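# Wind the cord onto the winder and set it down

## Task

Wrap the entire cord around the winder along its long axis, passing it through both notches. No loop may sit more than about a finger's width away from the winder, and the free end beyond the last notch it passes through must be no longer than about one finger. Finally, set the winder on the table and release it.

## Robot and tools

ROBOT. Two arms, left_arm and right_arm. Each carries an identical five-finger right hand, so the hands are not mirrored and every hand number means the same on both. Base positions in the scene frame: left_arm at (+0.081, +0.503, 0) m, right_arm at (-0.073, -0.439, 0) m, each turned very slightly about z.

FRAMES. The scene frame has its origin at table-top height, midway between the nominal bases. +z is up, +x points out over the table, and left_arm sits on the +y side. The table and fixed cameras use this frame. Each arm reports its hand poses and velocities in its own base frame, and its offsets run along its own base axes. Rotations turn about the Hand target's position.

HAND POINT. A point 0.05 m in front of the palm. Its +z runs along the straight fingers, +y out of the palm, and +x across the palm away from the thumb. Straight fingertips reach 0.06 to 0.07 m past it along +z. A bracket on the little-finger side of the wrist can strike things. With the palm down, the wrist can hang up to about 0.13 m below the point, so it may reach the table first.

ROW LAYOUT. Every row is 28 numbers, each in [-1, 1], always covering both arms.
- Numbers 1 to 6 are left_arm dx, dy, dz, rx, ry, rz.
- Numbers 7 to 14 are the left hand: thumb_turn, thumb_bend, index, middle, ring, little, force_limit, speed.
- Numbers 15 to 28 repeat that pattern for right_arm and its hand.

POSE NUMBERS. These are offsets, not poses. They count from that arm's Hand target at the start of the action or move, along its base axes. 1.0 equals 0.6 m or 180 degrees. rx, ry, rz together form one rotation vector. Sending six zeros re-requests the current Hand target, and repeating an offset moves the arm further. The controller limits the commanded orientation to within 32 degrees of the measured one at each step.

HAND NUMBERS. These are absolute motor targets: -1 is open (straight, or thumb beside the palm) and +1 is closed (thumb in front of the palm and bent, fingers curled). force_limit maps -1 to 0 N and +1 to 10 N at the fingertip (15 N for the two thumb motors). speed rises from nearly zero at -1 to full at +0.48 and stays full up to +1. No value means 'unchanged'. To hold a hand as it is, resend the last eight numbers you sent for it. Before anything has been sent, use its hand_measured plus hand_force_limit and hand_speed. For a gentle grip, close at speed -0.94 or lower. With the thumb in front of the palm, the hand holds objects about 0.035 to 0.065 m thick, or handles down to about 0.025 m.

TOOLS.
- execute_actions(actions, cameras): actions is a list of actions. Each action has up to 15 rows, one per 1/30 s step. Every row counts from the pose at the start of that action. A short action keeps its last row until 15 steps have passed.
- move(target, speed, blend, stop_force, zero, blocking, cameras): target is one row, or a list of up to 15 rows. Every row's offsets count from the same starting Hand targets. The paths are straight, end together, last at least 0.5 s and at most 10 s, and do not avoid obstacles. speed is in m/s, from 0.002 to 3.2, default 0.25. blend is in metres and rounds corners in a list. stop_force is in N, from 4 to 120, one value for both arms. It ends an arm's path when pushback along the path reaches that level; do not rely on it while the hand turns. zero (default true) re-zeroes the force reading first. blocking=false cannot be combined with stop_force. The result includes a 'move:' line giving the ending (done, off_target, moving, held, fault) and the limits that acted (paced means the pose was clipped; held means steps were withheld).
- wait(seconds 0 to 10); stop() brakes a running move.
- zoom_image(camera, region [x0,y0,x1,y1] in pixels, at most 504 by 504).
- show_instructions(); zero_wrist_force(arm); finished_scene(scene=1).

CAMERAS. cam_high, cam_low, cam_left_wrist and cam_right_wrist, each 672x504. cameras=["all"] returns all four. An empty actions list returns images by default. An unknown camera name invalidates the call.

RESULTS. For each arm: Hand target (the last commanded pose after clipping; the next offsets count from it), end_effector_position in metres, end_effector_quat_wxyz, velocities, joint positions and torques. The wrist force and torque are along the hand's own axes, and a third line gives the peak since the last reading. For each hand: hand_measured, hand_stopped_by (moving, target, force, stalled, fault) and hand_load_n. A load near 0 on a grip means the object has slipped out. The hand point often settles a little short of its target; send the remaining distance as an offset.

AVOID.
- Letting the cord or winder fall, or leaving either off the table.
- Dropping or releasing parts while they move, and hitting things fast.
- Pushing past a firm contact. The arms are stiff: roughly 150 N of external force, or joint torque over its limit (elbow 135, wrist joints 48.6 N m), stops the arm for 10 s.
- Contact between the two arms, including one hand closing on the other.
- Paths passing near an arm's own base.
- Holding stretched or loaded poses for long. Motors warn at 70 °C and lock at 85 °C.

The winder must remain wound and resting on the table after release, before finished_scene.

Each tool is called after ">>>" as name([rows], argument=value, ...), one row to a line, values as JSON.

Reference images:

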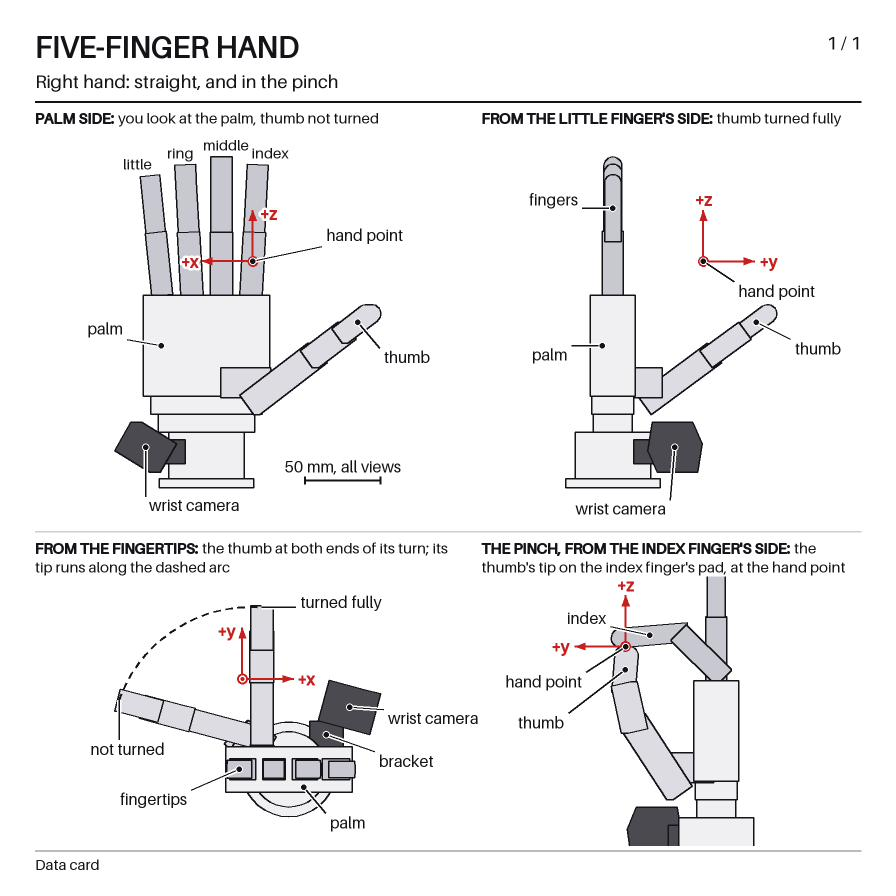

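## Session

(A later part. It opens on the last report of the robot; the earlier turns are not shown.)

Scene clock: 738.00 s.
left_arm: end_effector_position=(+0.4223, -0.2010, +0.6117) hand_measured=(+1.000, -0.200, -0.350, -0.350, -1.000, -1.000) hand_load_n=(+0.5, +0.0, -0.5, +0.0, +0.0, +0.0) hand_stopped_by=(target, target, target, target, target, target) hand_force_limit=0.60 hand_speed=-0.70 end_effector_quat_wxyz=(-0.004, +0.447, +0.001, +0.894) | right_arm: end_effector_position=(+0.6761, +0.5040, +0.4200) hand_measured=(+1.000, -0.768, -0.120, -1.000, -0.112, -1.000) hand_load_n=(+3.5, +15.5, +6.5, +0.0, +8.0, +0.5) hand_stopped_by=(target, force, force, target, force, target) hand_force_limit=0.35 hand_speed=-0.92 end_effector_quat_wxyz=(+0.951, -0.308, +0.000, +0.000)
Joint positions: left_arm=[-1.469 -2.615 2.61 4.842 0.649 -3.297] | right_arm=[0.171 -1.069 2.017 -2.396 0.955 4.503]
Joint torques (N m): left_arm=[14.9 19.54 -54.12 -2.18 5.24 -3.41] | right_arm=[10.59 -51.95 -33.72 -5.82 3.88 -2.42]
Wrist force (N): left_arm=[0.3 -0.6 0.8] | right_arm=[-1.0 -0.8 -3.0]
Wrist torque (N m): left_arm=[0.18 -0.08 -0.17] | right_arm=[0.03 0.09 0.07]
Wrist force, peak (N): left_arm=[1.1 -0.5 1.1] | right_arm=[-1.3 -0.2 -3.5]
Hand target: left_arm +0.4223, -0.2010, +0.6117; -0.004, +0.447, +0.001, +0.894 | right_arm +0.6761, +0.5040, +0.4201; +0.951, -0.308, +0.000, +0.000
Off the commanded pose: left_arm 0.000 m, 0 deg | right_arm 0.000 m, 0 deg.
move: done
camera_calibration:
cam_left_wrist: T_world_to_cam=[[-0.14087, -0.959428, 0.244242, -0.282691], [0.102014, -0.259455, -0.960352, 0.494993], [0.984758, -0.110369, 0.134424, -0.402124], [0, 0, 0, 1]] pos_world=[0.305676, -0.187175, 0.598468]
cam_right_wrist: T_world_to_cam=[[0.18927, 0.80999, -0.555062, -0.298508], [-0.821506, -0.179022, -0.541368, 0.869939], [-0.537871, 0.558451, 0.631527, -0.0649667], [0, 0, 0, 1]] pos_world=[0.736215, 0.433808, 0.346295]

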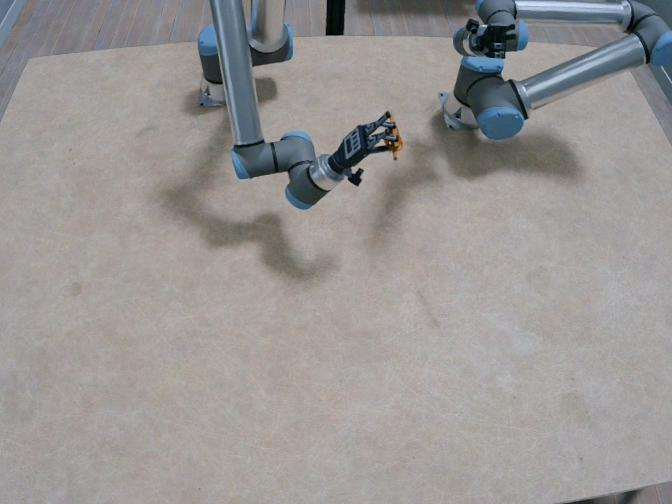

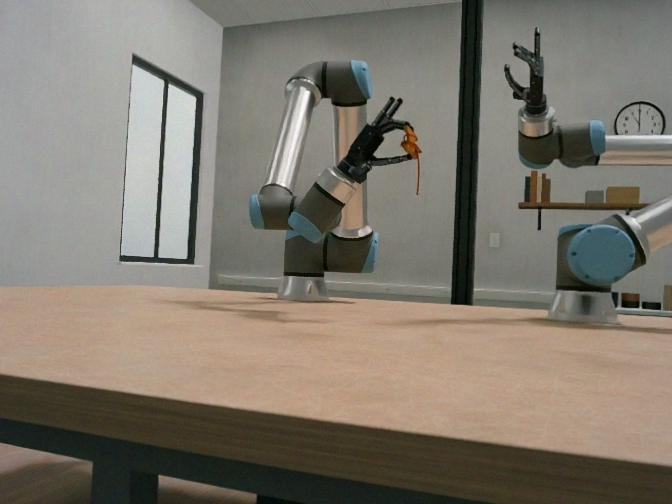

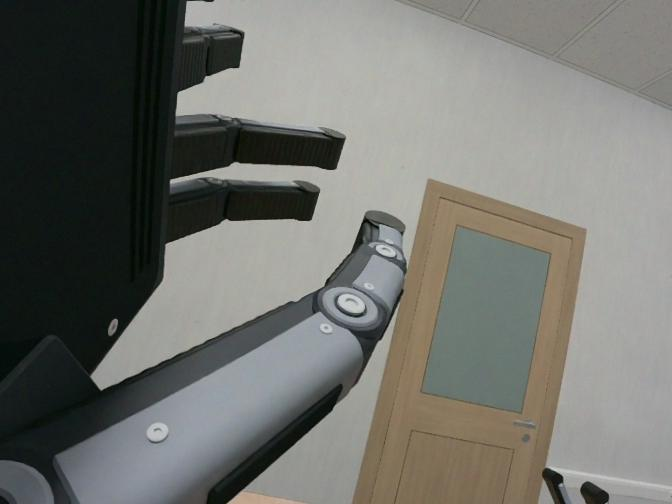

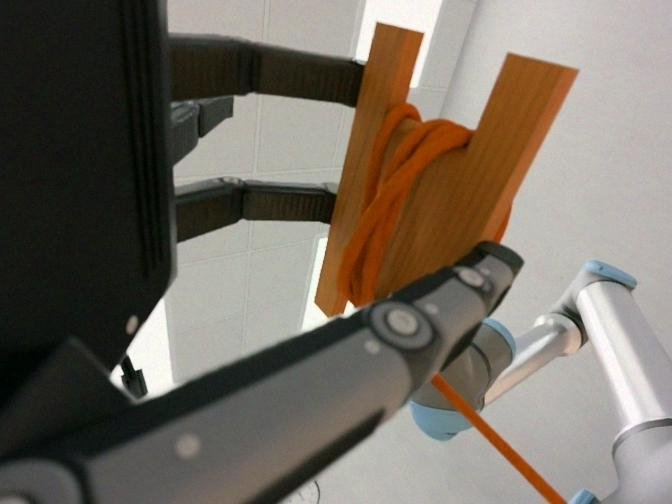

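>>> move(target=[0.1207,-0.3733,-0.1292,0.4936,-0.2129,-0.2424,1,-0.5,-0.35,-0.35,-1,-1,0.6,-0.3, 0,0,0,0,0,0,1,-0.5,0.05,-1,0.05,-1,0.35,-0.92], speed=0.2, cameras=["all"])

>>> zoom_image(camera="cam_low", region=[330, 50, 530, 250])

Scene clock: 744.73 s.
left_arm: end_effector_position=(+0.4947, -0.4250, +0.5337) hand_measured=(+1.000, -0.500, -0.350, -0.350, -1.000, -1.000) hand_load_n=(+0.0, +0.0, +0.0, +0.0, +0.0, +0.0) hand_stopped_by=(target, target, target, target, target, target) hand_force_limit=0.60 hand_speed=-0.30 end_effector_quat_wxyz=(+0.008, -0.009, +0.730, -0.684) | right_arm: end_effector_position=(+0.6761, +0.5040, +0.4201) hand_measured=(+1.000, -0.768, -0.120, -1.000, -0.112, -1.000) hand_load_n=(+3.5, +15.5, +6.5, +0.0, +8.0, +0.0) hand_stopped_by=(target, force, force, target, force, target) hand_force_limit=0.35 hand_speed=-0.92 end_effector_quat_wxyz=(+0.951, -0.308, +0.000, +0.000)
Joint positions: left_arm=[-0.709 -1.741 1.836 6.285 2.406 -3.07] | right_arm=[0.171 -1.068 2.017 -2.396 0.955 4.503]
Joint torques (N m): left_arm=[-14.86 -19.82 -52.24 0.97 4.01 2.68] | right_arm=[9.3 -51.12 -33.81 -5.69 3.83 -2.43]
Wrist force (N): left_arm=[-0.1 -1.1 -0.1] | right_arm=[-1.4 -0.3 -2.9]
Wrist torque (N m): left_arm=[0.04 -0.07 -0.33] | right_arm=[0.09 0.14 0.06]
Wrist force, peak (N): left_arm=[0.4 -0.7 1.4] | right_arm=[-1.2 -0.6 -3.5]
Hand target: left_arm +0.4947, -0.4250, +0.5342; +0.007, -0.009, +0.744, -0.668 | right_arm +0.6761, +0.5040, +0.4201; +0.951, -0.308, +0.000, +0.000
Off the commanded pose: left_arm 0.001 m, 2 deg | right_arm 0.000 m, 0 deg.
joint sent to its limit (left arm) — joint 4 (wrist 1), upper limit. The joint targets still meet the commanded pose.
move: done
camera_calibration:
cam_left_wrist: T_world_to_cam=[[-0.285581, 0.0265846, -0.957986, 0.663814], [0.815698, 0.531473, -0.228416, -0.0530009], [0.503071, -0.846658, -0.173464, -0.398109], [0, 0, 0, 1]] pos_world=[0.433082, -0.326541, 0.55476]
cam_right_wrist: T_world_to_cam=[[0.189811, 0.810003, -0.554857, -0.299063], [-0.82126, -0.178716, -0.541841, 0.869807], [-0.538055, 0.55853, 0.631301, -0.0648435], [0, 0, 0, 1]] pos_world=[0.736214, 0.433907, 0.346296]

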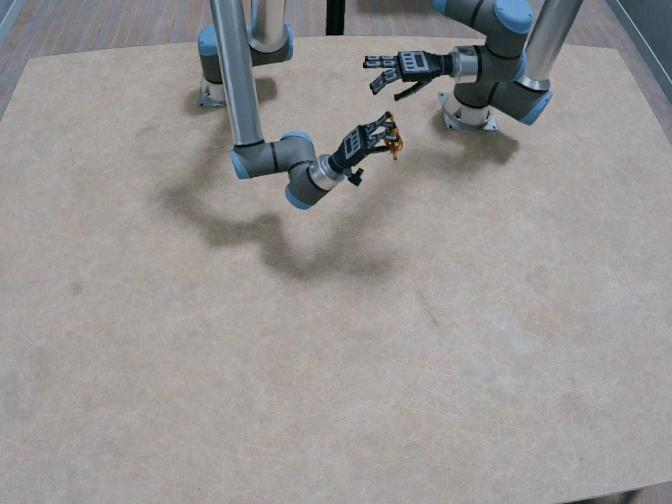

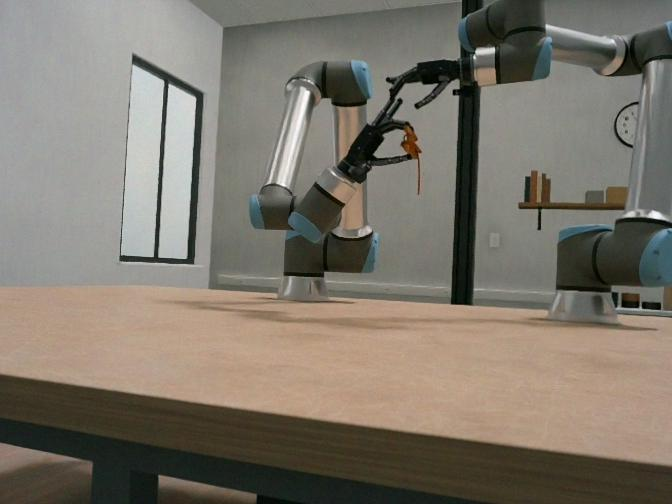

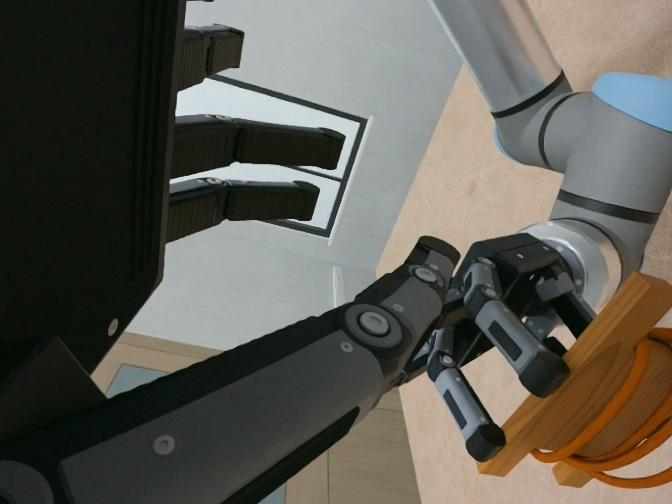

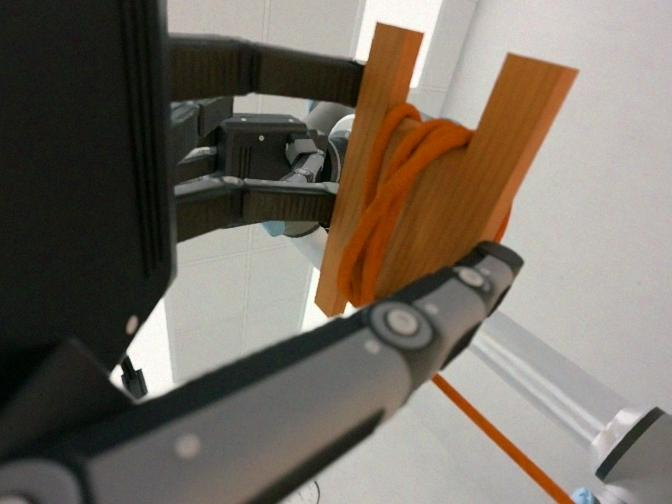

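Scaled by 2.520 from the camera's 672x504 image, which has a finer 960x720 frame.

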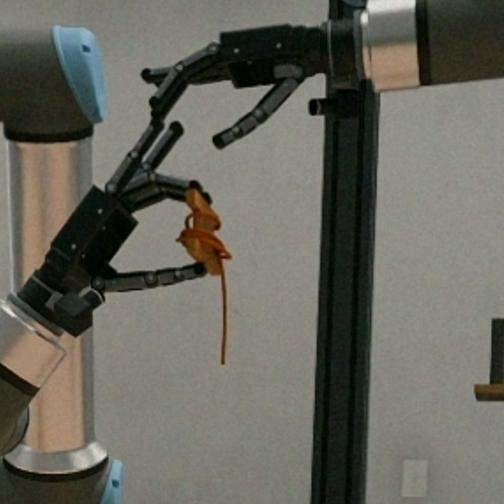

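>>> move(target=[-0.0912,0.1083,0.3597,-0.4936,0.2129,0.2424,1,-0.5,-0.35,-0.35,-1,-1,0.6,-0.3, 0,0,0,0,0,0,1,-0.5,0.05,-1,0.05,-1,0.35,-0.92], speed=0.3, cameras=["cam_low"])

Scene clock: 750.20 s.
left_arm: end_effector_position=(+0.4400, -0.3600, +0.7500) hand_measured=(+1.000, -0.500, -0.350, -0.350, -1.000, -1.000) hand_load_n=(+0.5, +0.0, +0.0, +0.0, +0.0, +0.0) hand_stopped_by=(target, target, target, target, target, target) hand_force_limit=0.60 hand_speed=-0.30 end_effector_quat_wxyz=(-0.004, +0.447, +0.001, +0.894) | right_arm: end_effector_position=(+0.6761, +0.5040, +0.4201) hand_measured=(+1.000, -0.768, -0.120, -1.000, -0.112, -1.000) hand_load_n=(+4.0, +15.5, +6.5, +0.0, +8.0, +0.0) hand_stopped_by=(target, force, force, target, force, target) hand_force_limit=0.35 hand_speed=-0.92 end_effector_quat_wxyz=(+0.951, -0.308, +0.000, +0.000)
Joint positions: left_arm=[-1.465 -2.214 2.285 4.773 0.65 -3.306] | right_arm=[0.171 -1.068 2.017 -2.396 0.955 4.503]
Joint torques (N m): left_arm=[-12.7 18.19 -29.74 -6.42 -2.46 2.25] | right_arm=[8.58 -51.46 -33.83 -5.63 3.79 -2.57]
Wrist force (N): left_arm=[0.3 -0.5 0.3] | right_arm=[-1.2 -0.5 -2.9]
Wrist torque (N m): left_arm=[0.21 -0.04 -0.40] | right_arm=[0.08 0.11 0.07]
Wrist force, peak (N): left_arm=[0.4 -1.6 0.2] | right_arm=[-1.0 -0.8 -3.5]
Hand target: left_arm +0.4400, -0.3600, +0.7500; -0.004, +0.447, +0.001, +0.894 | right_arm +0.6761, +0.5040, +0.4201; +0.951, -0.308, +0.000, +0.000
Off the commanded pose: left_arm 0.000 m, 0 deg | right_arm 0.000 m, 0 deg.
move: done
Images, in order (width x height): cam_low 672x504.

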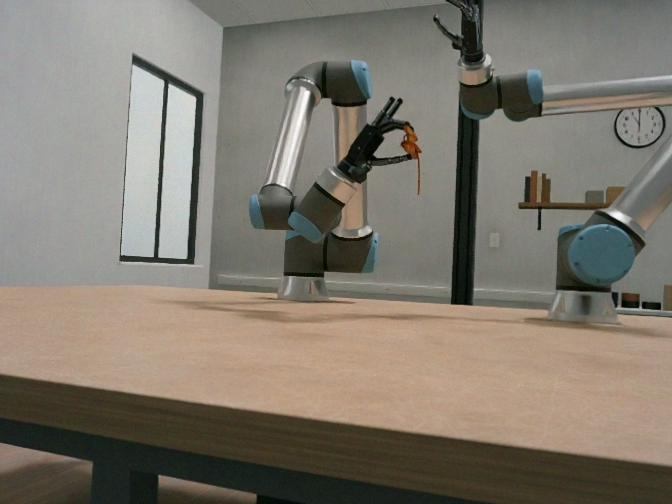

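>>> move(target=[0.0017,0,0,0,0.428,0,1,-0.5,-0.35,-0.35,-1,-1,0.6,-0.3, 0,0,0,0,0,0,1,-0.5,0.05,-1,0.05,-1,0.35,-0.92], speed=0.25, cameras=["cam_low"])

Scene clock: 753.83 s.
left_arm: end_effector_position=(+0.4410, -0.3600, +0.7500) hand_measured=(+1.000, -0.500, -0.350, -0.350, -1.000, -1.000) hand_load_n=(+0.0, +0.0, +0.0, +0.0, +0.0, +0.0) hand_stopped_by=(target, target, target, target, target, target) hand_force_limit=0.60 hand_speed=-0.30 end_effector_quat_wxyz=(-0.004, +0.907, -0.001, +0.421) end_effector_velocity=(+0.000, +0.000, +0.000) end_effector_angular_velocity=(-0.003, +0.004, +0.000) | right_arm: end_effector_position=(+0.6761, +0.5040, +0.4201) hand_measured=(+1.000, -0.768, -0.120, -1.000, -0.112, -1.000) hand_load_n=(+4.0, +15.5, +6.5, +0.0, +7.5, +0.0) hand_stopped_by=(target, force, force, target, force, target) hand_force_limit=0.35 hand_speed=-0.92 end_effector_quat_wxyz=(+0.951, -0.308, +0.000, +0.000)
Joint positions: left_arm=[-1.321 -2.076 1.725 4.786 -0.735 -2.765] | right_arm=[0.171 -1.068 2.017 -2.396 0.955 4.503]
Joint velocities: left_arm=[0.002 0 -0.001 -0.001 -0.005 0.001] | right_arm=[within noise]
Joint torques (N m): left_arm=[16.33 8.42 -52.85 -5.93 -1.72 2.7] | right_arm=[8.56 -51.76 -34.11 -5.78 3.62 -2.55]
Wrist force (N): left_arm=[1.5 -0.5 -1.2] | right_arm=[-0.8 -0.2 -2.9]
Wrist torque (N m): left_arm=[0.09 -0.17 -0.30] | right_arm=[0.11 0.05 0.10]
Wrist force, peak (N): left_arm=[1.7 -0.7 -1.4] | right_arm=[-1.1 -0.7 -3.4]
Hand target: left_arm +0.4410, -0.3600, +0.7500; -0.004, +0.907, -0.001, +0.421 | right_arm +0.6761, +0.5040, +0.4201; +0.951, -0.308, +0.000, +0.000
Off the commanded pose: left_arm 0.000 m, 0 deg | right_arm 0.000 m, 0 deg.
move: done
Images, in order (width x height): cam_low 672x504.

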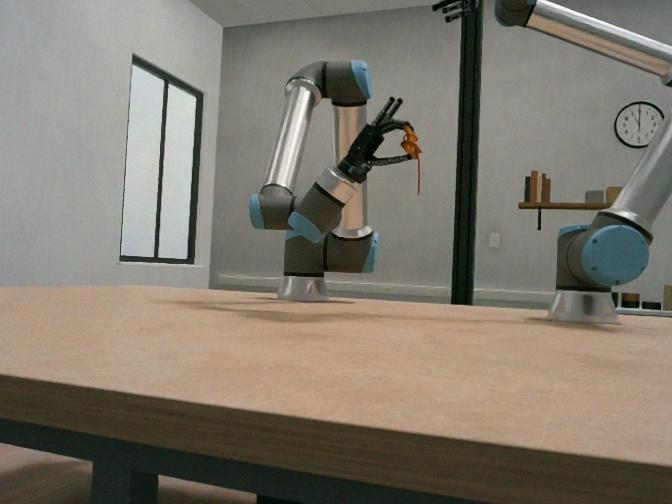

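>>> move(target=[0.0895,-0.1083,-0.0833,0.2710,-0.5095,-0.5725,1,-0.5,-0.35,-0.35,-1,-1,0.6,-0.3, 0,0,0,0,0,0,1,-0.5,0.05,-1,0.05,-1,0.35,-0.92], speed=0.25, cameras=["cam_low"])

Scene clock: 760.17 s.
left_arm: end_effector_position=(+0.4947, -0.4250, +0.7001) hand_measured=(+1.000, -0.500, -0.350, -0.350, -1.000, -1.000) hand_load_n=(+0.0, +0.5, +0.0, +0.0, +0.0, +0.0) hand_stopped_by=(target, target, target, target, target, target) hand_force_limit=0.60 hand_speed=-0.30 end_effector_quat_wxyz=(+0.007, -0.008, +0.744, -0.668) | right_arm: end_effector_position=(+0.6761, +0.5040, +0.4201) hand_measured=(+1.000, -0.768, -0.120, -1.000, -0.112, -1.000) hand_load_n=(+3.5, +15.5, +6.5, +0.0, +7.5, +0.0) hand_stopped_by=(target, force, force, target, force, target) hand_force_limit=0.35 hand_speed=-0.92 end_effector_quat_wxyz=(+0.951, -0.308, +0.000, +0.000)
Joint positions: left_arm=[-0.714 -1.775 1.97 3.106 -2.399 0.117] | right_arm=[0.171 -1.068 2.017 -2.396 0.955 4.503]
Joint torques (N m): left_arm=[16.58 -14.61 -53.48 -0.32 -4.23 2.38] | right_arm=[10.14 -51.71 -33.79 -5.52 3.57 -2.27]
Wrist force (N): left_arm=[0.4 -0.9 -0.4] | right_arm=[-0.8 -0.3 -2.9]
Wrist torque (N m): left_arm=[0.08 -0.14 -0.30] | right_arm=[0.09 0.05 0.10]
Wrist force, peak (N): left_arm=[2.0 -0.7 -0.7] | right_arm=[-1.1 0.0 -3.6]
Hand target: left_arm +0.4947, -0.4250, +0.7001; +0.007, -0.008, +0.744, -0.668 | right_arm +0.6761, +0.5040, +0.4201; +0.951, -0.308, +0.000, +0.000
Off the commanded pose: left_arm 0.000 m, 0 deg | right_arm 0.000 m, 0 deg.
move: done
Images, in order (width x height): cam_low 672x504.

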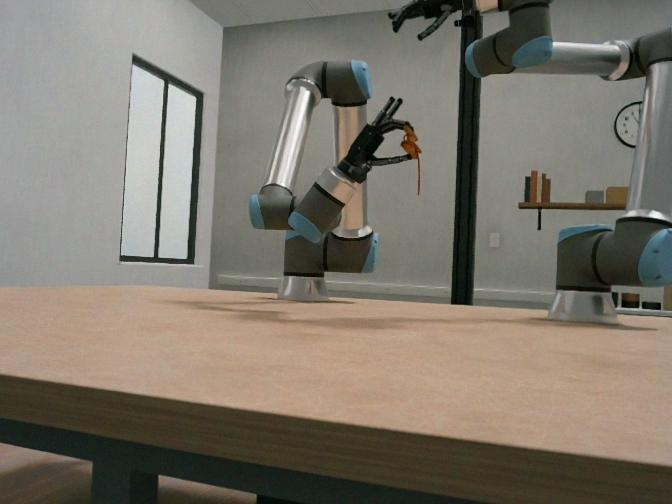

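>>> move(target=[0,0,-0.277,0,0,0,1,-0.5,-0.35,-0.35,-1,-1,0.6,-0.3, 0,0,0,0,0,0,1,-0.5,0.05,-1,0.05,-1,0.35,-0.92], speed=0.12, cameras=["all"])

>>> zoom_image(camera="cam_left_wrist", region=[380, 200, 672, 504])

Scene clock: 762.43 s.
left_arm: end_effector_position=(+0.4947, -0.4250, +0.5340) hand_measured=(+1.000, -0.500, -0.350, -0.350, -1.000, -1.000) hand_load_n=(+0.0, +0.0, -0.5, +0.0, +0.0, +0.0) hand_stopped_by=(target, target, target, target, target, target) hand_force_limit=0.60 hand_speed=-0.30 end_effector_quat_wxyz=(+0.007, -0.008, +0.744, -0.668) | right_arm: end_effector_position=(+0.6761, +0.5040, +0.4201) hand_measured=(+1.000, -0.768, -0.120, -1.000, -0.112, -1.000) hand_load_n=(+3.5, +15.5, +6.5, +0.0, +8.0, +0.0) hand_stopped_by=(target, force, force, target, force, target) hand_force_limit=0.35 hand_speed=-0.92 end_effector_quat_wxyz=(+0.951, -0.308, +0.000, +0.000)
Joint positions: left_arm=[-0.714 -1.666 2.191 2.776 -2.399 0.118] | right_arm=[0.171 -1.068 2.017 -2.396 0.955 4.503]
Joint torques (N m): left_arm=[10.61 -19.56 -21.17 -4.74 -3.05 -3.58] | right_arm=[9.18 -51.85 -33.86 -5.59 3.32 -2.15]
Wrist force (N): left_arm=[0.3 -0.8 -0.4] | right_arm=[-0.9 -0.5 -2.9]
Wrist torque (N m): left_arm=[0.06 -0.11 -0.09] | right_arm=[0.07 0.08 0.08]
Wrist force, peak (N): left_arm=[0.2 -2.0 -0.3] | right_arm=[-1.2 -0.4 -3.5]
Hand target: left_arm +0.4947, -0.4250, +0.5339; +0.007, -0.008, +0.744, -0.668 | right_arm +0.6761, +0.5040, +0.4201; +0.951, -0.308, +0.000, +0.000
Off the commanded pose: left_arm 0.000 m, 0 deg | right_arm 0.000 m, 0 deg.
move: done
camera_calibration:
cam_left_wrist: T_world_to_cam=[[-0.286462, 0.0680156, -0.955674, 0.680966], [0.816696, 0.538875, -0.206451, -0.0619811], [0.500947, -0.839635, -0.209915, -0.374477], [0, 0, 0, 1]] pos_world=[0.433283, -0.32734, 0.559377]
cam_right_wrist: T_world_to_cam=[[0.189811, 0.810003, -0.554857, -0.299063], [-0.82126, -0.178716, -0.541841, 0.869807], [-0.538055, 0.55853, 0.631301, -0.0648435], [0, 0, 0, 1]] pos_world=[0.736214, 0.433907, 0.346296]

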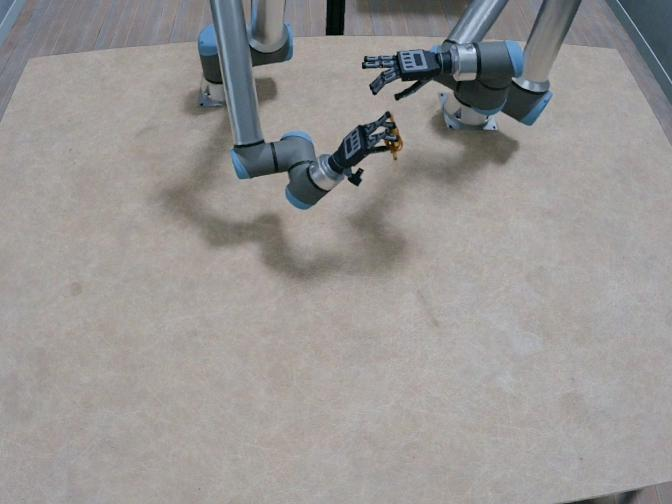

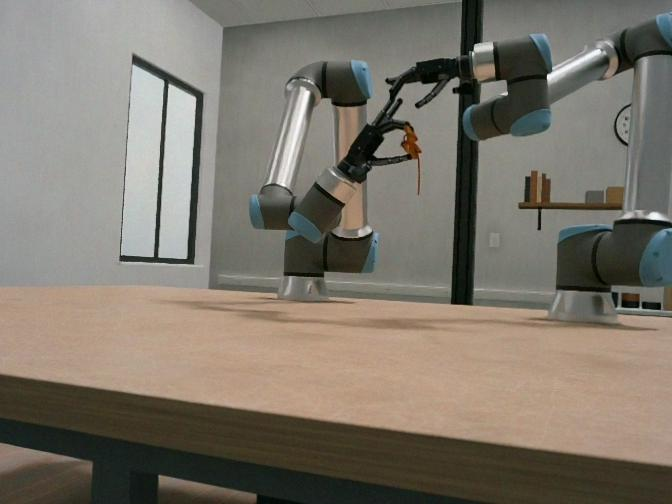

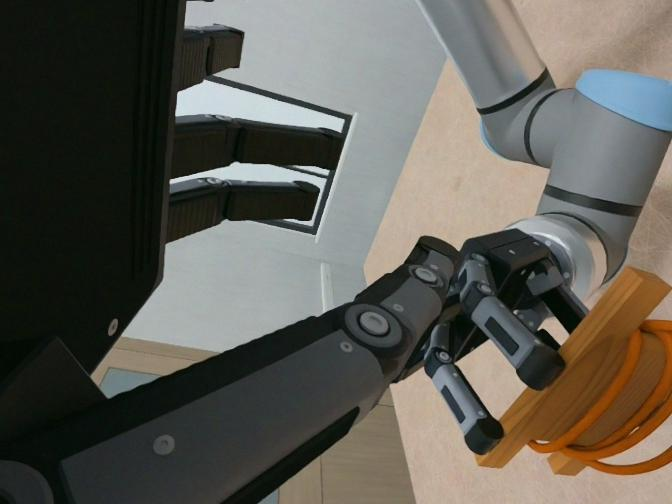

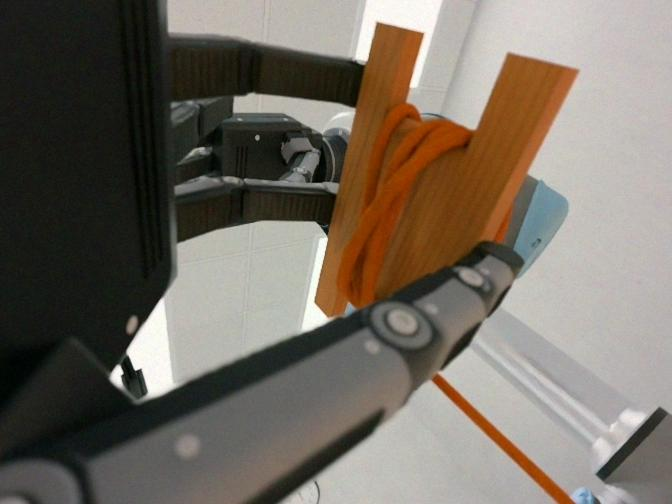

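Scaled by 1.658 from the camera's 672x504 image, which has a finer 960x720 frame.

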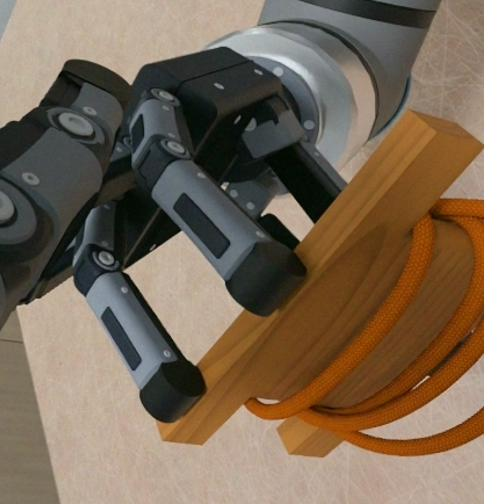

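>>> move(target=[0,0.0053,-0.0497,0,0,0,1,-0.5,-0.35,-0.35,-1,-1,0.6,-0.3, 0,0,0,0,0,0,1,-0.5,0.05,-1,0.05,-1,0.35,-0.92], speed=0.08, cameras=["cam_left_wrist","cam_right_wrist"])

>>> zoom_image(camera="cam_left_wrist", region=[380, 150, 672, 454])

Scene clock: 766.50 s.
left_arm: end_effector_position=(+0.4947, -0.4218, +0.5042) hand_measured=(+1.000, -0.500, -0.350, -0.350, -1.000, -1.000) hand_load_n=(+0.0, +0.0, +0.0, +0.0, +0.0, -0.5) hand_stopped_by=(target, target, target, target, target, target) hand_force_limit=0.60 hand_speed=-0.30 end_effector_quat_wxyz=(+0.007, -0.008, +0.744, -0.668) | right_arm: end_effector_position=(+0.6761, +0.5040, +0.4201) hand_measured=(+1.000, -0.768, -0.120, -1.000, -0.112, -1.000) hand_load_n=(+3.5, +15.5, +6.5, +0.0, +7.5, +0.0) hand_stopped_by=(target, force, force, target, force, target) hand_force_limit=0.35 hand_speed=-0.92 end_effector_quat_wxyz=(+0.951, -0.308, +0.000, +0.000)
Joint positions: left_arm=[-0.709 -1.636 2.226 2.712 -2.405 0.119] | right_arm=[0.171 -1.068 2.017 -2.396 0.955 4.503]
Joint torques (N m): left_arm=[15.74 -21.51 -22.17 -4.21 -4.04 -3.02] | right_arm=[10.71 -49.59 -33.86 -5.37 3.45 -2.23]
Wrist force (N): left_arm=[0.0 -0.7 -0.2] | right_arm=[-0.8 -0.7 -3.3]
Wrist torque (N m): left_arm=[0.09 -0.08 -0.33] | right_arm=[0.05 0.06 0.09]
Wrist force, peak (N): left_arm=[0.5 -1.0 -0.4] | right_arm=[-0.8 -0.5 -3.6]
Hand target: left_arm +0.4947, -0.4218, +0.5040; +0.007, -0.008, +0.744, -0.668 | right_arm +0.6761, +0.5040, +0.4201; +0.951, -0.308, +0.000, +0.000
Off the commanded pose: left_arm 0.000 m, 0 deg | right_arm 0.000 m, 0 deg.
move: done
camera_calibration:
cam_left_wrist: T_world_to_cam=[[-0.28636, 0.0680828, -0.9557, 0.65226], [0.816731, 0.538867, -0.206332, -0.0699388], [0.500947, -0.839635, -0.209915, -0.378045], [0, 0, 0, 1]] pos_world=[0.433283, -0.32414, 0.529577]
cam_right_wrist: T_world_to_cam=[[0.189811, 0.810003, -0.554857, -0.299063], [-0.82126, -0.178716, -0.541841, 0.869807], [-0.538055, 0.55853, 0.631301, -0.0648435], [0, 0, 0, 1]] pos_world=[0.736214, 0.433907, 0.346296]
Images, in order (width x height): cam_left_wrist 672x504, cam_right_wrist 672x504.

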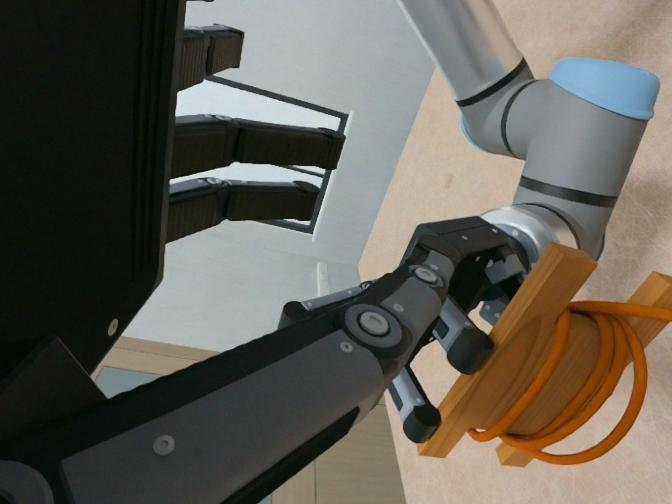

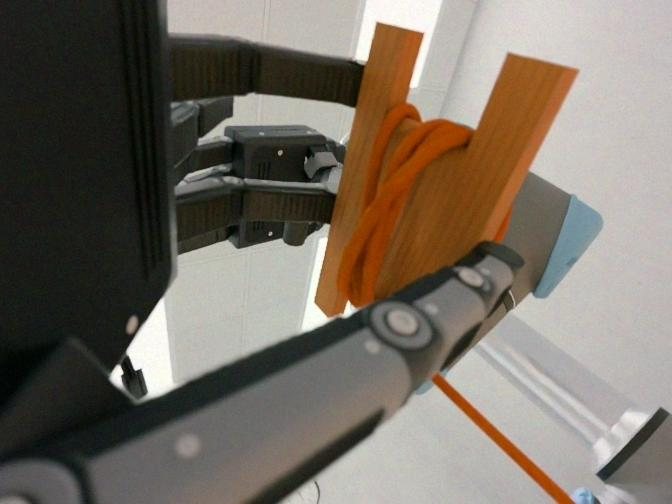

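Scaled by 1.658 from the camera's 672x504 image, which has a finer 960x720 frame.

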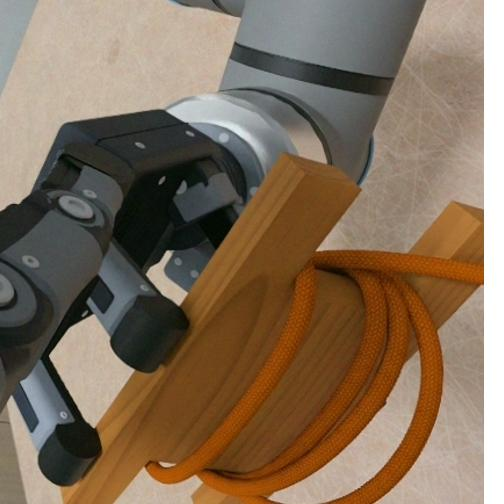

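>>> move(target=[-0.004,0.025,-0.113,0,0,0,1,-0.5,-0.35,-0.35,-1,-1,0.6,-0.3, 0,0,0,0,0,0,1,-0.5,0.05,-1,0.05,-1,0.35,-0.92], speed=0.05, stop_force=6, cameras=["all"])

>>> zoom_image(camera="cam_left_wrist", region=[250, 50, 554, 454])

>>> zoom_image(camera="cam_right_wrist", region=[170, 0, 600, 360])

Scene clock: 770.47 s.
left_arm: end_effector_position=(+0.4923, -0.4068, +0.4362) hand_measured=(+1.000, -0.500, -0.350, -0.350, -1.000, -1.000) hand_load_n=(+0.5, +0.0, +0.0, +0.0, +0.0, +0.0) hand_stopped_by=(target, target, target, target, target, target) hand_force_limit=0.60 hand_speed=-0.30 end_effector_quat_wxyz=(+0.007, -0.008, +0.744, -0.668) | right_arm: end_effector_position=(+0.6761, +0.5040, +0.4201) hand_measured=(+1.000, -0.768, -0.120, -1.000, -0.112, -1.000) hand_load_n=(+3.5, +15.5, +6.0, +0.0, +8.0, -0.5) hand_stopped_by=(target, force, force, target, force, target) hand_force_limit=0.35 hand_speed=-0.92 end_effector_quat_wxyz=(+0.951, -0.308, +0.000, +0.000)
Joint positions: left_arm=[-0.686 -1.56 2.304 2.562 -2.427 0.124] | right_arm=[0.171 -1.068 2.017 -2.396 0.955 4.503]
Joint torques (N m): left_arm=[16.41 -23.94 -16.35 -3.47 -3.86 -2.92] | right_arm=[8.83 -52.7 -33.69 -5.34 3.38 -2.19]
Wrist force (N): left_arm=[0.3 -1.1 -0.1] | right_arm=[-0.7 -0.4 -2.8]
Wrist torque (N m): left_arm=[0.01 -0.12 -0.31] | right_arm=[0.09 0.04 0.10]
Wrist force, peak (N): left_arm=[-0.1 -1.3 -0.3] | right_arm=[-1.3 -0.4 -3.7]
Hand target: left_arm +0.4923, -0.4068, +0.4362; +0.007, -0.008, +0.744, -0.668 | right_arm +0.6761, +0.5040, +0.4201; +0.951, -0.308, +0.000, +0.000
Off the commanded pose: left_arm 0.000 m, 0 deg | right_arm 0.000 m, 0 deg.
move: done
camera_calibration:
cam_left_wrist: T_world_to_cam=[[-0.286462, 0.0680156, -0.955674, 0.585575], [0.816696, 0.538875, -0.206451, -0.0900194], [0.500947, -0.839635, -0.209915, -0.378523], [0, 0, 0, 1]] pos_world=[0.430883, -0.30914, 0.461577]
cam_right_wrist: T_world_to_cam=[[0.189811, 0.810003, -0.554857, -0.299063], [-0.82126, -0.178716, -0.541841, 0.869807], [-0.538055, 0.55853, 0.631301, -0.0648435], [0, 0, 0, 1]] pos_world=[0.736214, 0.433907, 0.346296]

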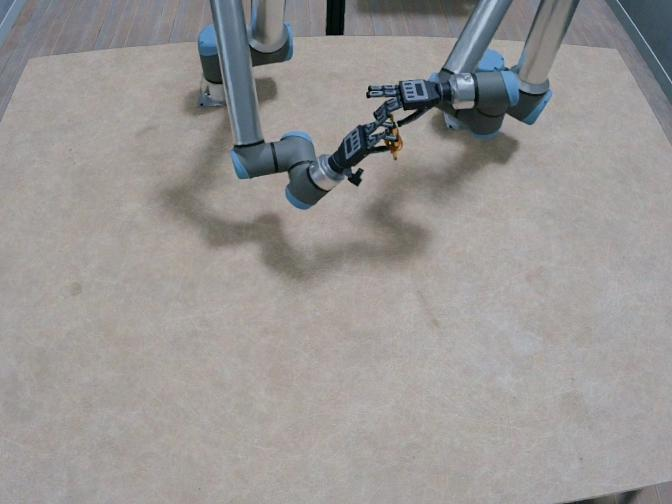

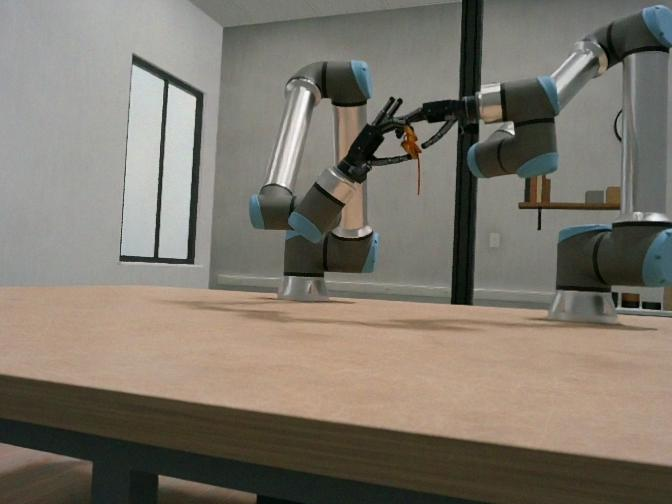

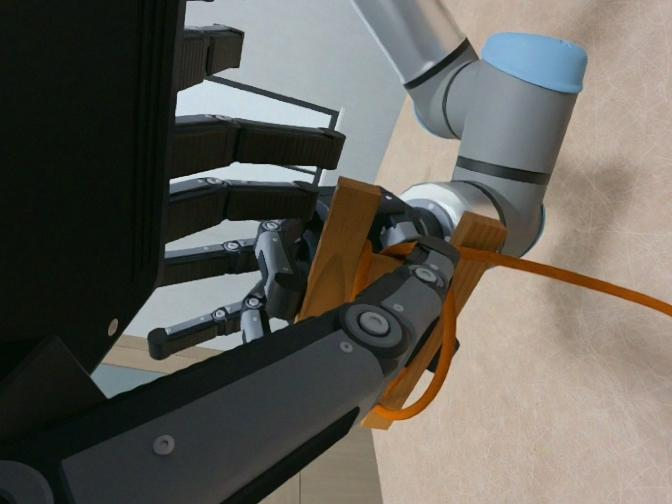

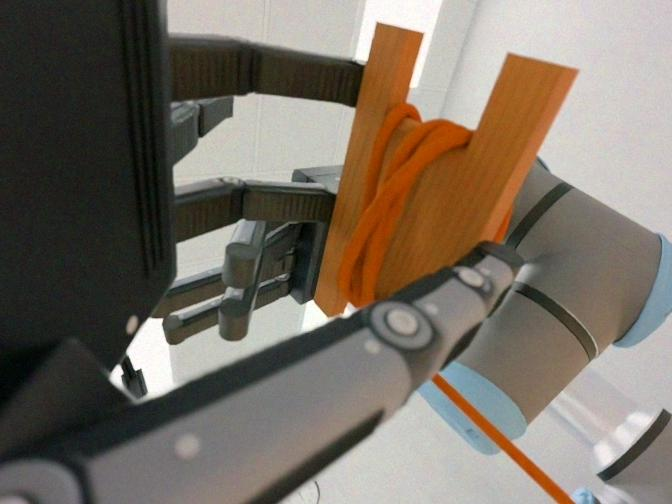

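Scaled by 1.248 from the camera's 672x504 image, which has a finer 960x720 frame.

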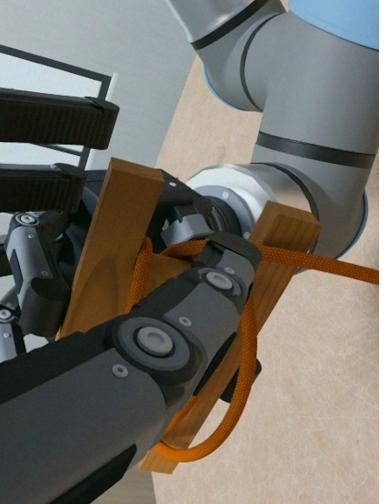

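Scaled by 1.172 from the camera's 672x504 image, which has a finer 960x720 frame.

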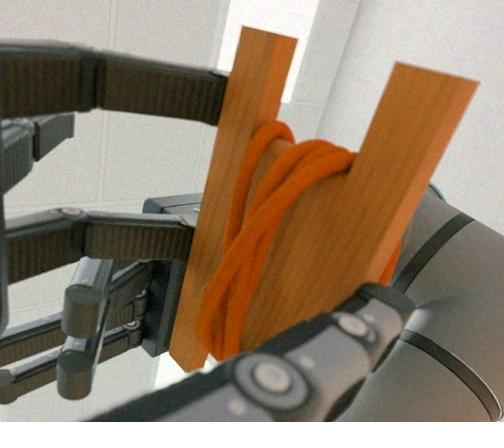

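>>> move(target=[0,0,0,0,0,0,1,-0.12,-0.05,-0.05,-1,-1,-0.5,-0.85, 0,0,0,0,0,0,1,-0.5,0.05,-1,0.05,-1,0.35,-0.92], speed=0.05, cameras=["cam_left_wrist","cam_right_wrist"])

>>> zoom_image(camera="cam_left_wrist", region=[250, 50, 554, 454])

>>> zoom_image(camera="cam_right_wrist", region=[170, 0, 600, 360])

Scene clock: 772.87 s.
left_arm: end_effector_position=(+0.4923, -0.4068, +0.4362) hand_measured=(+1.000, -0.120, -0.050, -0.050, -1.000, -1.000) hand_load_n=(+0.0, +0.0, +0.0, +0.0, +0.0, +0.0) hand_stopped_by=(target, target, target, target, target, target) hand_force_limit=-0.50 hand_speed=-0.85 end_effector_quat_wxyz=(+0.007, -0.008, +0.744, -0.668) | right_arm: end_effector_position=(+0.6761, +0.5040, +0.4201) hand_measured=(+1.000, -0.768, -0.120, -1.000, -0.112, -1.000) hand_load_n=(+3.5, +15.5, +6.5, +0.0, +8.0, +0.0) hand_stopped_by=(target, force, force, target, force, target) hand_force_limit=0.35 hand_speed=-0.92 end_effector_quat_wxyz=(+0.951, -0.308, +0.000, +0.000)
Joint positions: left_arm=[-0.686 -1.56 2.304 2.562 -2.427 0.124] | right_arm=[0.171 -1.068 2.017 -2.396 0.955 4.503]
Joint torques (N m): left_arm=[15.87 -23.7 -20.46 -3.01 -3.33 -2.93] | right_arm=[9.46 -51.8 -33.65 -5.57 3.48 -2.26]
Wrist force (N): left_arm=[-0.2 -1.0 0.0] | right_arm=[-1.0 -0.2 -3.0]
Wrist torque (N m): left_arm=[0.01 -0.05 -0.34] | right_arm=[0.11 0.08 0.09]
Wrist force, peak (N): left_arm=[0.4 -1.3 -0.3] | right_arm=[-1.0 -0.3 -3.5]
Hand target: left_arm +0.4923, -0.4068, +0.4362; +0.007, -0.008, +0.744, -0.668 | right_arm +0.6761, +0.5040, +0.4201; +0.951, -0.308, +0.000, +0.000
Off the commanded pose: left_arm 0.000 m, 0 deg | right_arm 0.000 m, 0 deg.
move: done
camera_calibration:
cam_left_wrist: T_world_to_cam=[[-0.286462, 0.0680156, -0.955674, 0.585575], [0.816696, 0.538875, -0.206451, -0.0900194], [0.500947, -0.839635, -0.209915, -0.378523], [0, 0, 0, 1]] pos_world=[0.430883, -0.30914, 0.461577]
cam_right_wrist: T_world_to_cam=[[0.189811, 0.810003, -0.554857, -0.299063], [-0.82126, -0.178716, -0.541841, 0.869807], [-0.538055, 0.55853, 0.631301, -0.0648435], [0, 0, 0, 1]] pos_world=[0.736214, 0.433907, 0.346296]
Images, in order (width x height): cam_left_wrist 672x504, cam_right_wrist 672x504.

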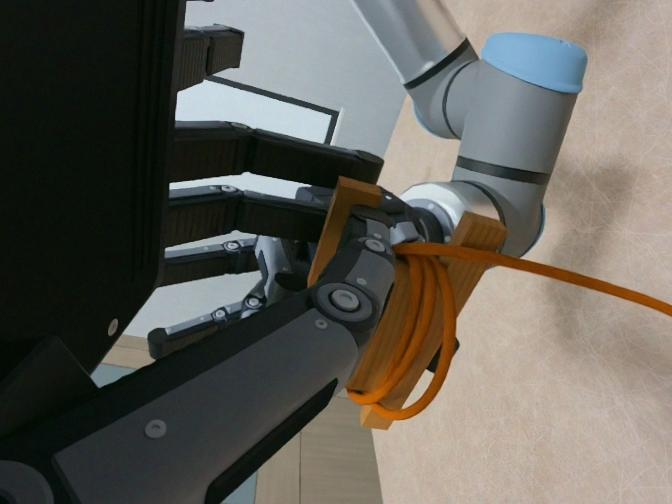

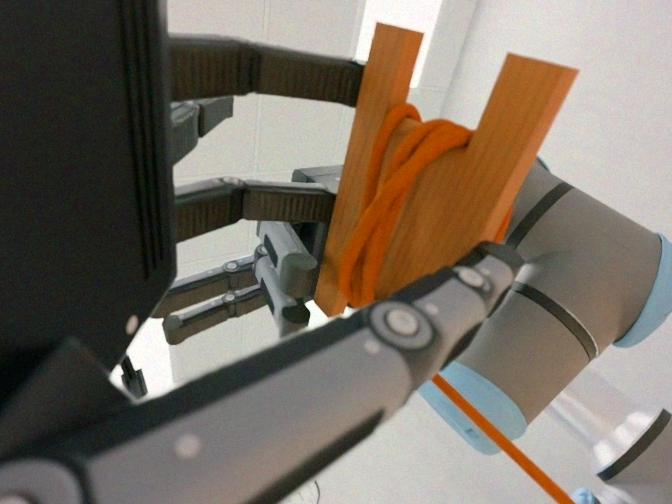

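Scaled by 1.248 from the camera's 672x504 image, which has a finer 960x720 frame.

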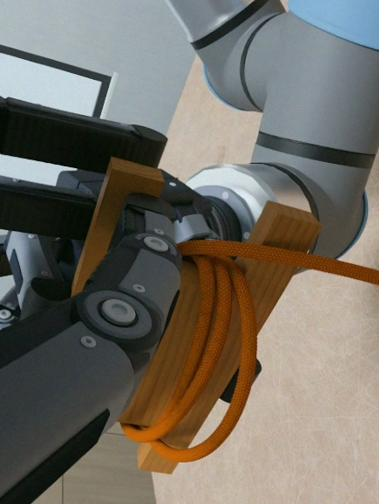

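Scaled by 1.172 from the camera's 672x504 image, which has a finer 960x720 frame.

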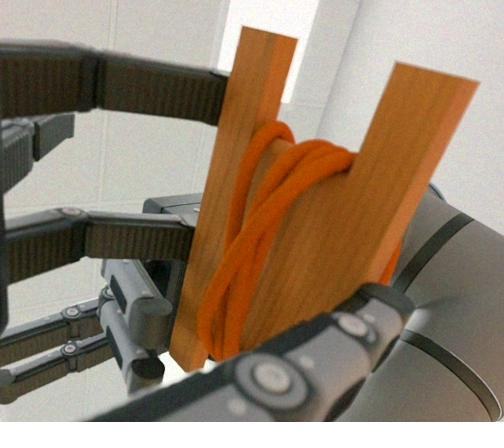

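>>> move(target=[0,0,0,0,0,0,1,0.08,0.3,0.3,-1,-1,-0.35,-0.92, 0,0,0,0,0,0,1,-0.5,0.05,-1,0.05,-1,0.35,-0.92], speed=0.05, cameras=["cam_left_wrist","cam_right_wrist"])

>>> zoom_image(camera="cam_left_wrist", region=[250, 50, 554, 454])

>>> zoom_image(camera="cam_right_wrist", region=[170, 0, 600, 360])

Scene clock: 774.10 s.
left_arm: end_effector_position=(+0.4923, -0.4068, +0.4362) hand_measured=(+1.000, -0.038, +0.090, +0.106, -1.000, -1.000) hand_load_n=(+0.5, +5.0, +4.0, +4.0, +0.0, +0.0) hand_stopped_by=(target, force, force, force, target, target) hand_force_limit=-0.35 hand_speed=-0.92 end_effector_quat_wxyz=(+0.007, -0.008, +0.744, -0.668) | right_arm: end_effector_position=(+0.6761, +0.5040, +0.4201) hand_measured=(+1.000, -0.768, -0.120, -1.000, -0.112, -1.000) hand_load_n=(+3.5, +16.0, +6.0, +0.0, +7.5, +0.0) hand_stopped_by=(target, force, force, target, force, target) hand_force_limit=0.35 hand_speed=-0.92 end_effector_quat_wxyz=(+0.951, -0.308, +0.000, +0.000)
Joint positions: left_arm=[-0.686 -1.56 2.304 2.562 -2.427 0.124] | right_arm=[0.171 -1.068 2.017 -2.396 0.955 4.503]
Joint torques (N m): left_arm=[14.93 -24.02 -23.27 -2.52 -2.62 -3.03] | right_arm=[7.8 -52.47 -33.57 -5.43 3.43 -2.22]
Wrist force (N): left_arm=[0.3 -1.4 1.5] | right_arm=[-0.9 1.7 -2.7]
Wrist torque (N m): left_arm=[0.09 -0.06 -0.29] | right_arm=[0.09 0.12 0.07]
Wrist force, peak (N): left_arm=[0.2 -2.0 1.7] | right_arm=[-0.9 -0.9 -3.4]
Hand target: left_arm +0.4923, -0.4068, +0.4362; +0.007, -0.008, +0.744, -0.668 | right_arm +0.6761, +0.5040, +0.4201; +0.951, -0.308, +0.000, +0.000
Off the commanded pose: left_arm 0.000 m, 0 deg | right_arm 0.000 m, 0 deg.
move: done
camera_calibration:
cam_left_wrist: T_world_to_cam=[[-0.286462, 0.0680156, -0.955674, 0.585575], [0.816696, 0.538875, -0.206451, -0.0900194], [0.500947, -0.839635, -0.209915, -0.378523], [0, 0, 0, 1]] pos_world=[0.430883, -0.30914, 0.461577]
cam_right_wrist: T_world_to_cam=[[0.189745, 0.809989, -0.554901, -0.298993], [-0.821276, -0.178781, -0.541796, 0.869831], [-0.538054, 0.55853, 0.631302, -0.0648441], [0, 0, 0, 1]] pos_world=[0.736214, 0.433908, 0.346296]
Images, in order (width x height): cam_left_wrist 672x504, cam_right_wrist 672x504.

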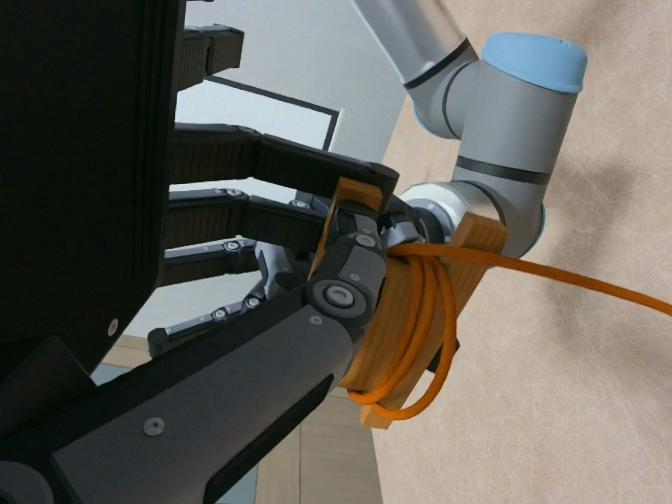

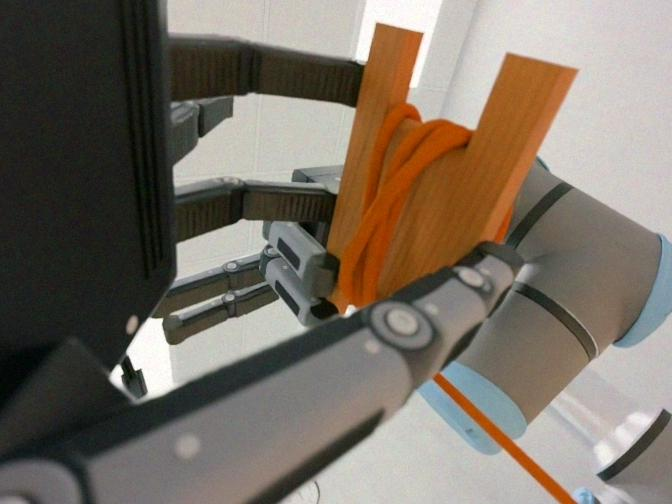

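Scaled by 1.248 from the camera's 672x504 image, which has a finer 960x720 frame.

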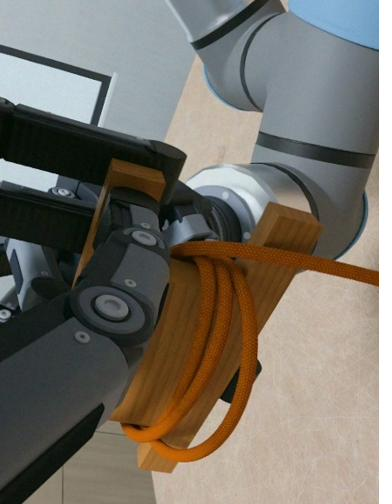

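Scaled by 1.172 from the camera's 672x504 image, which has a finer 960x720 frame.

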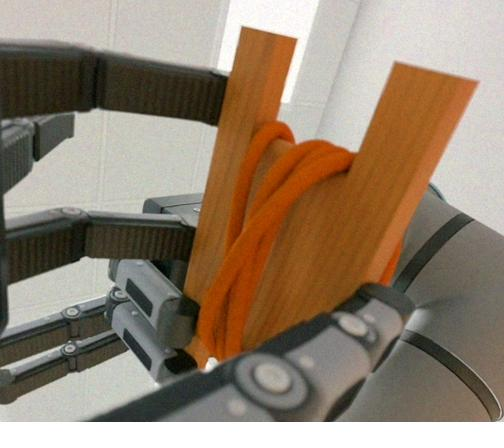

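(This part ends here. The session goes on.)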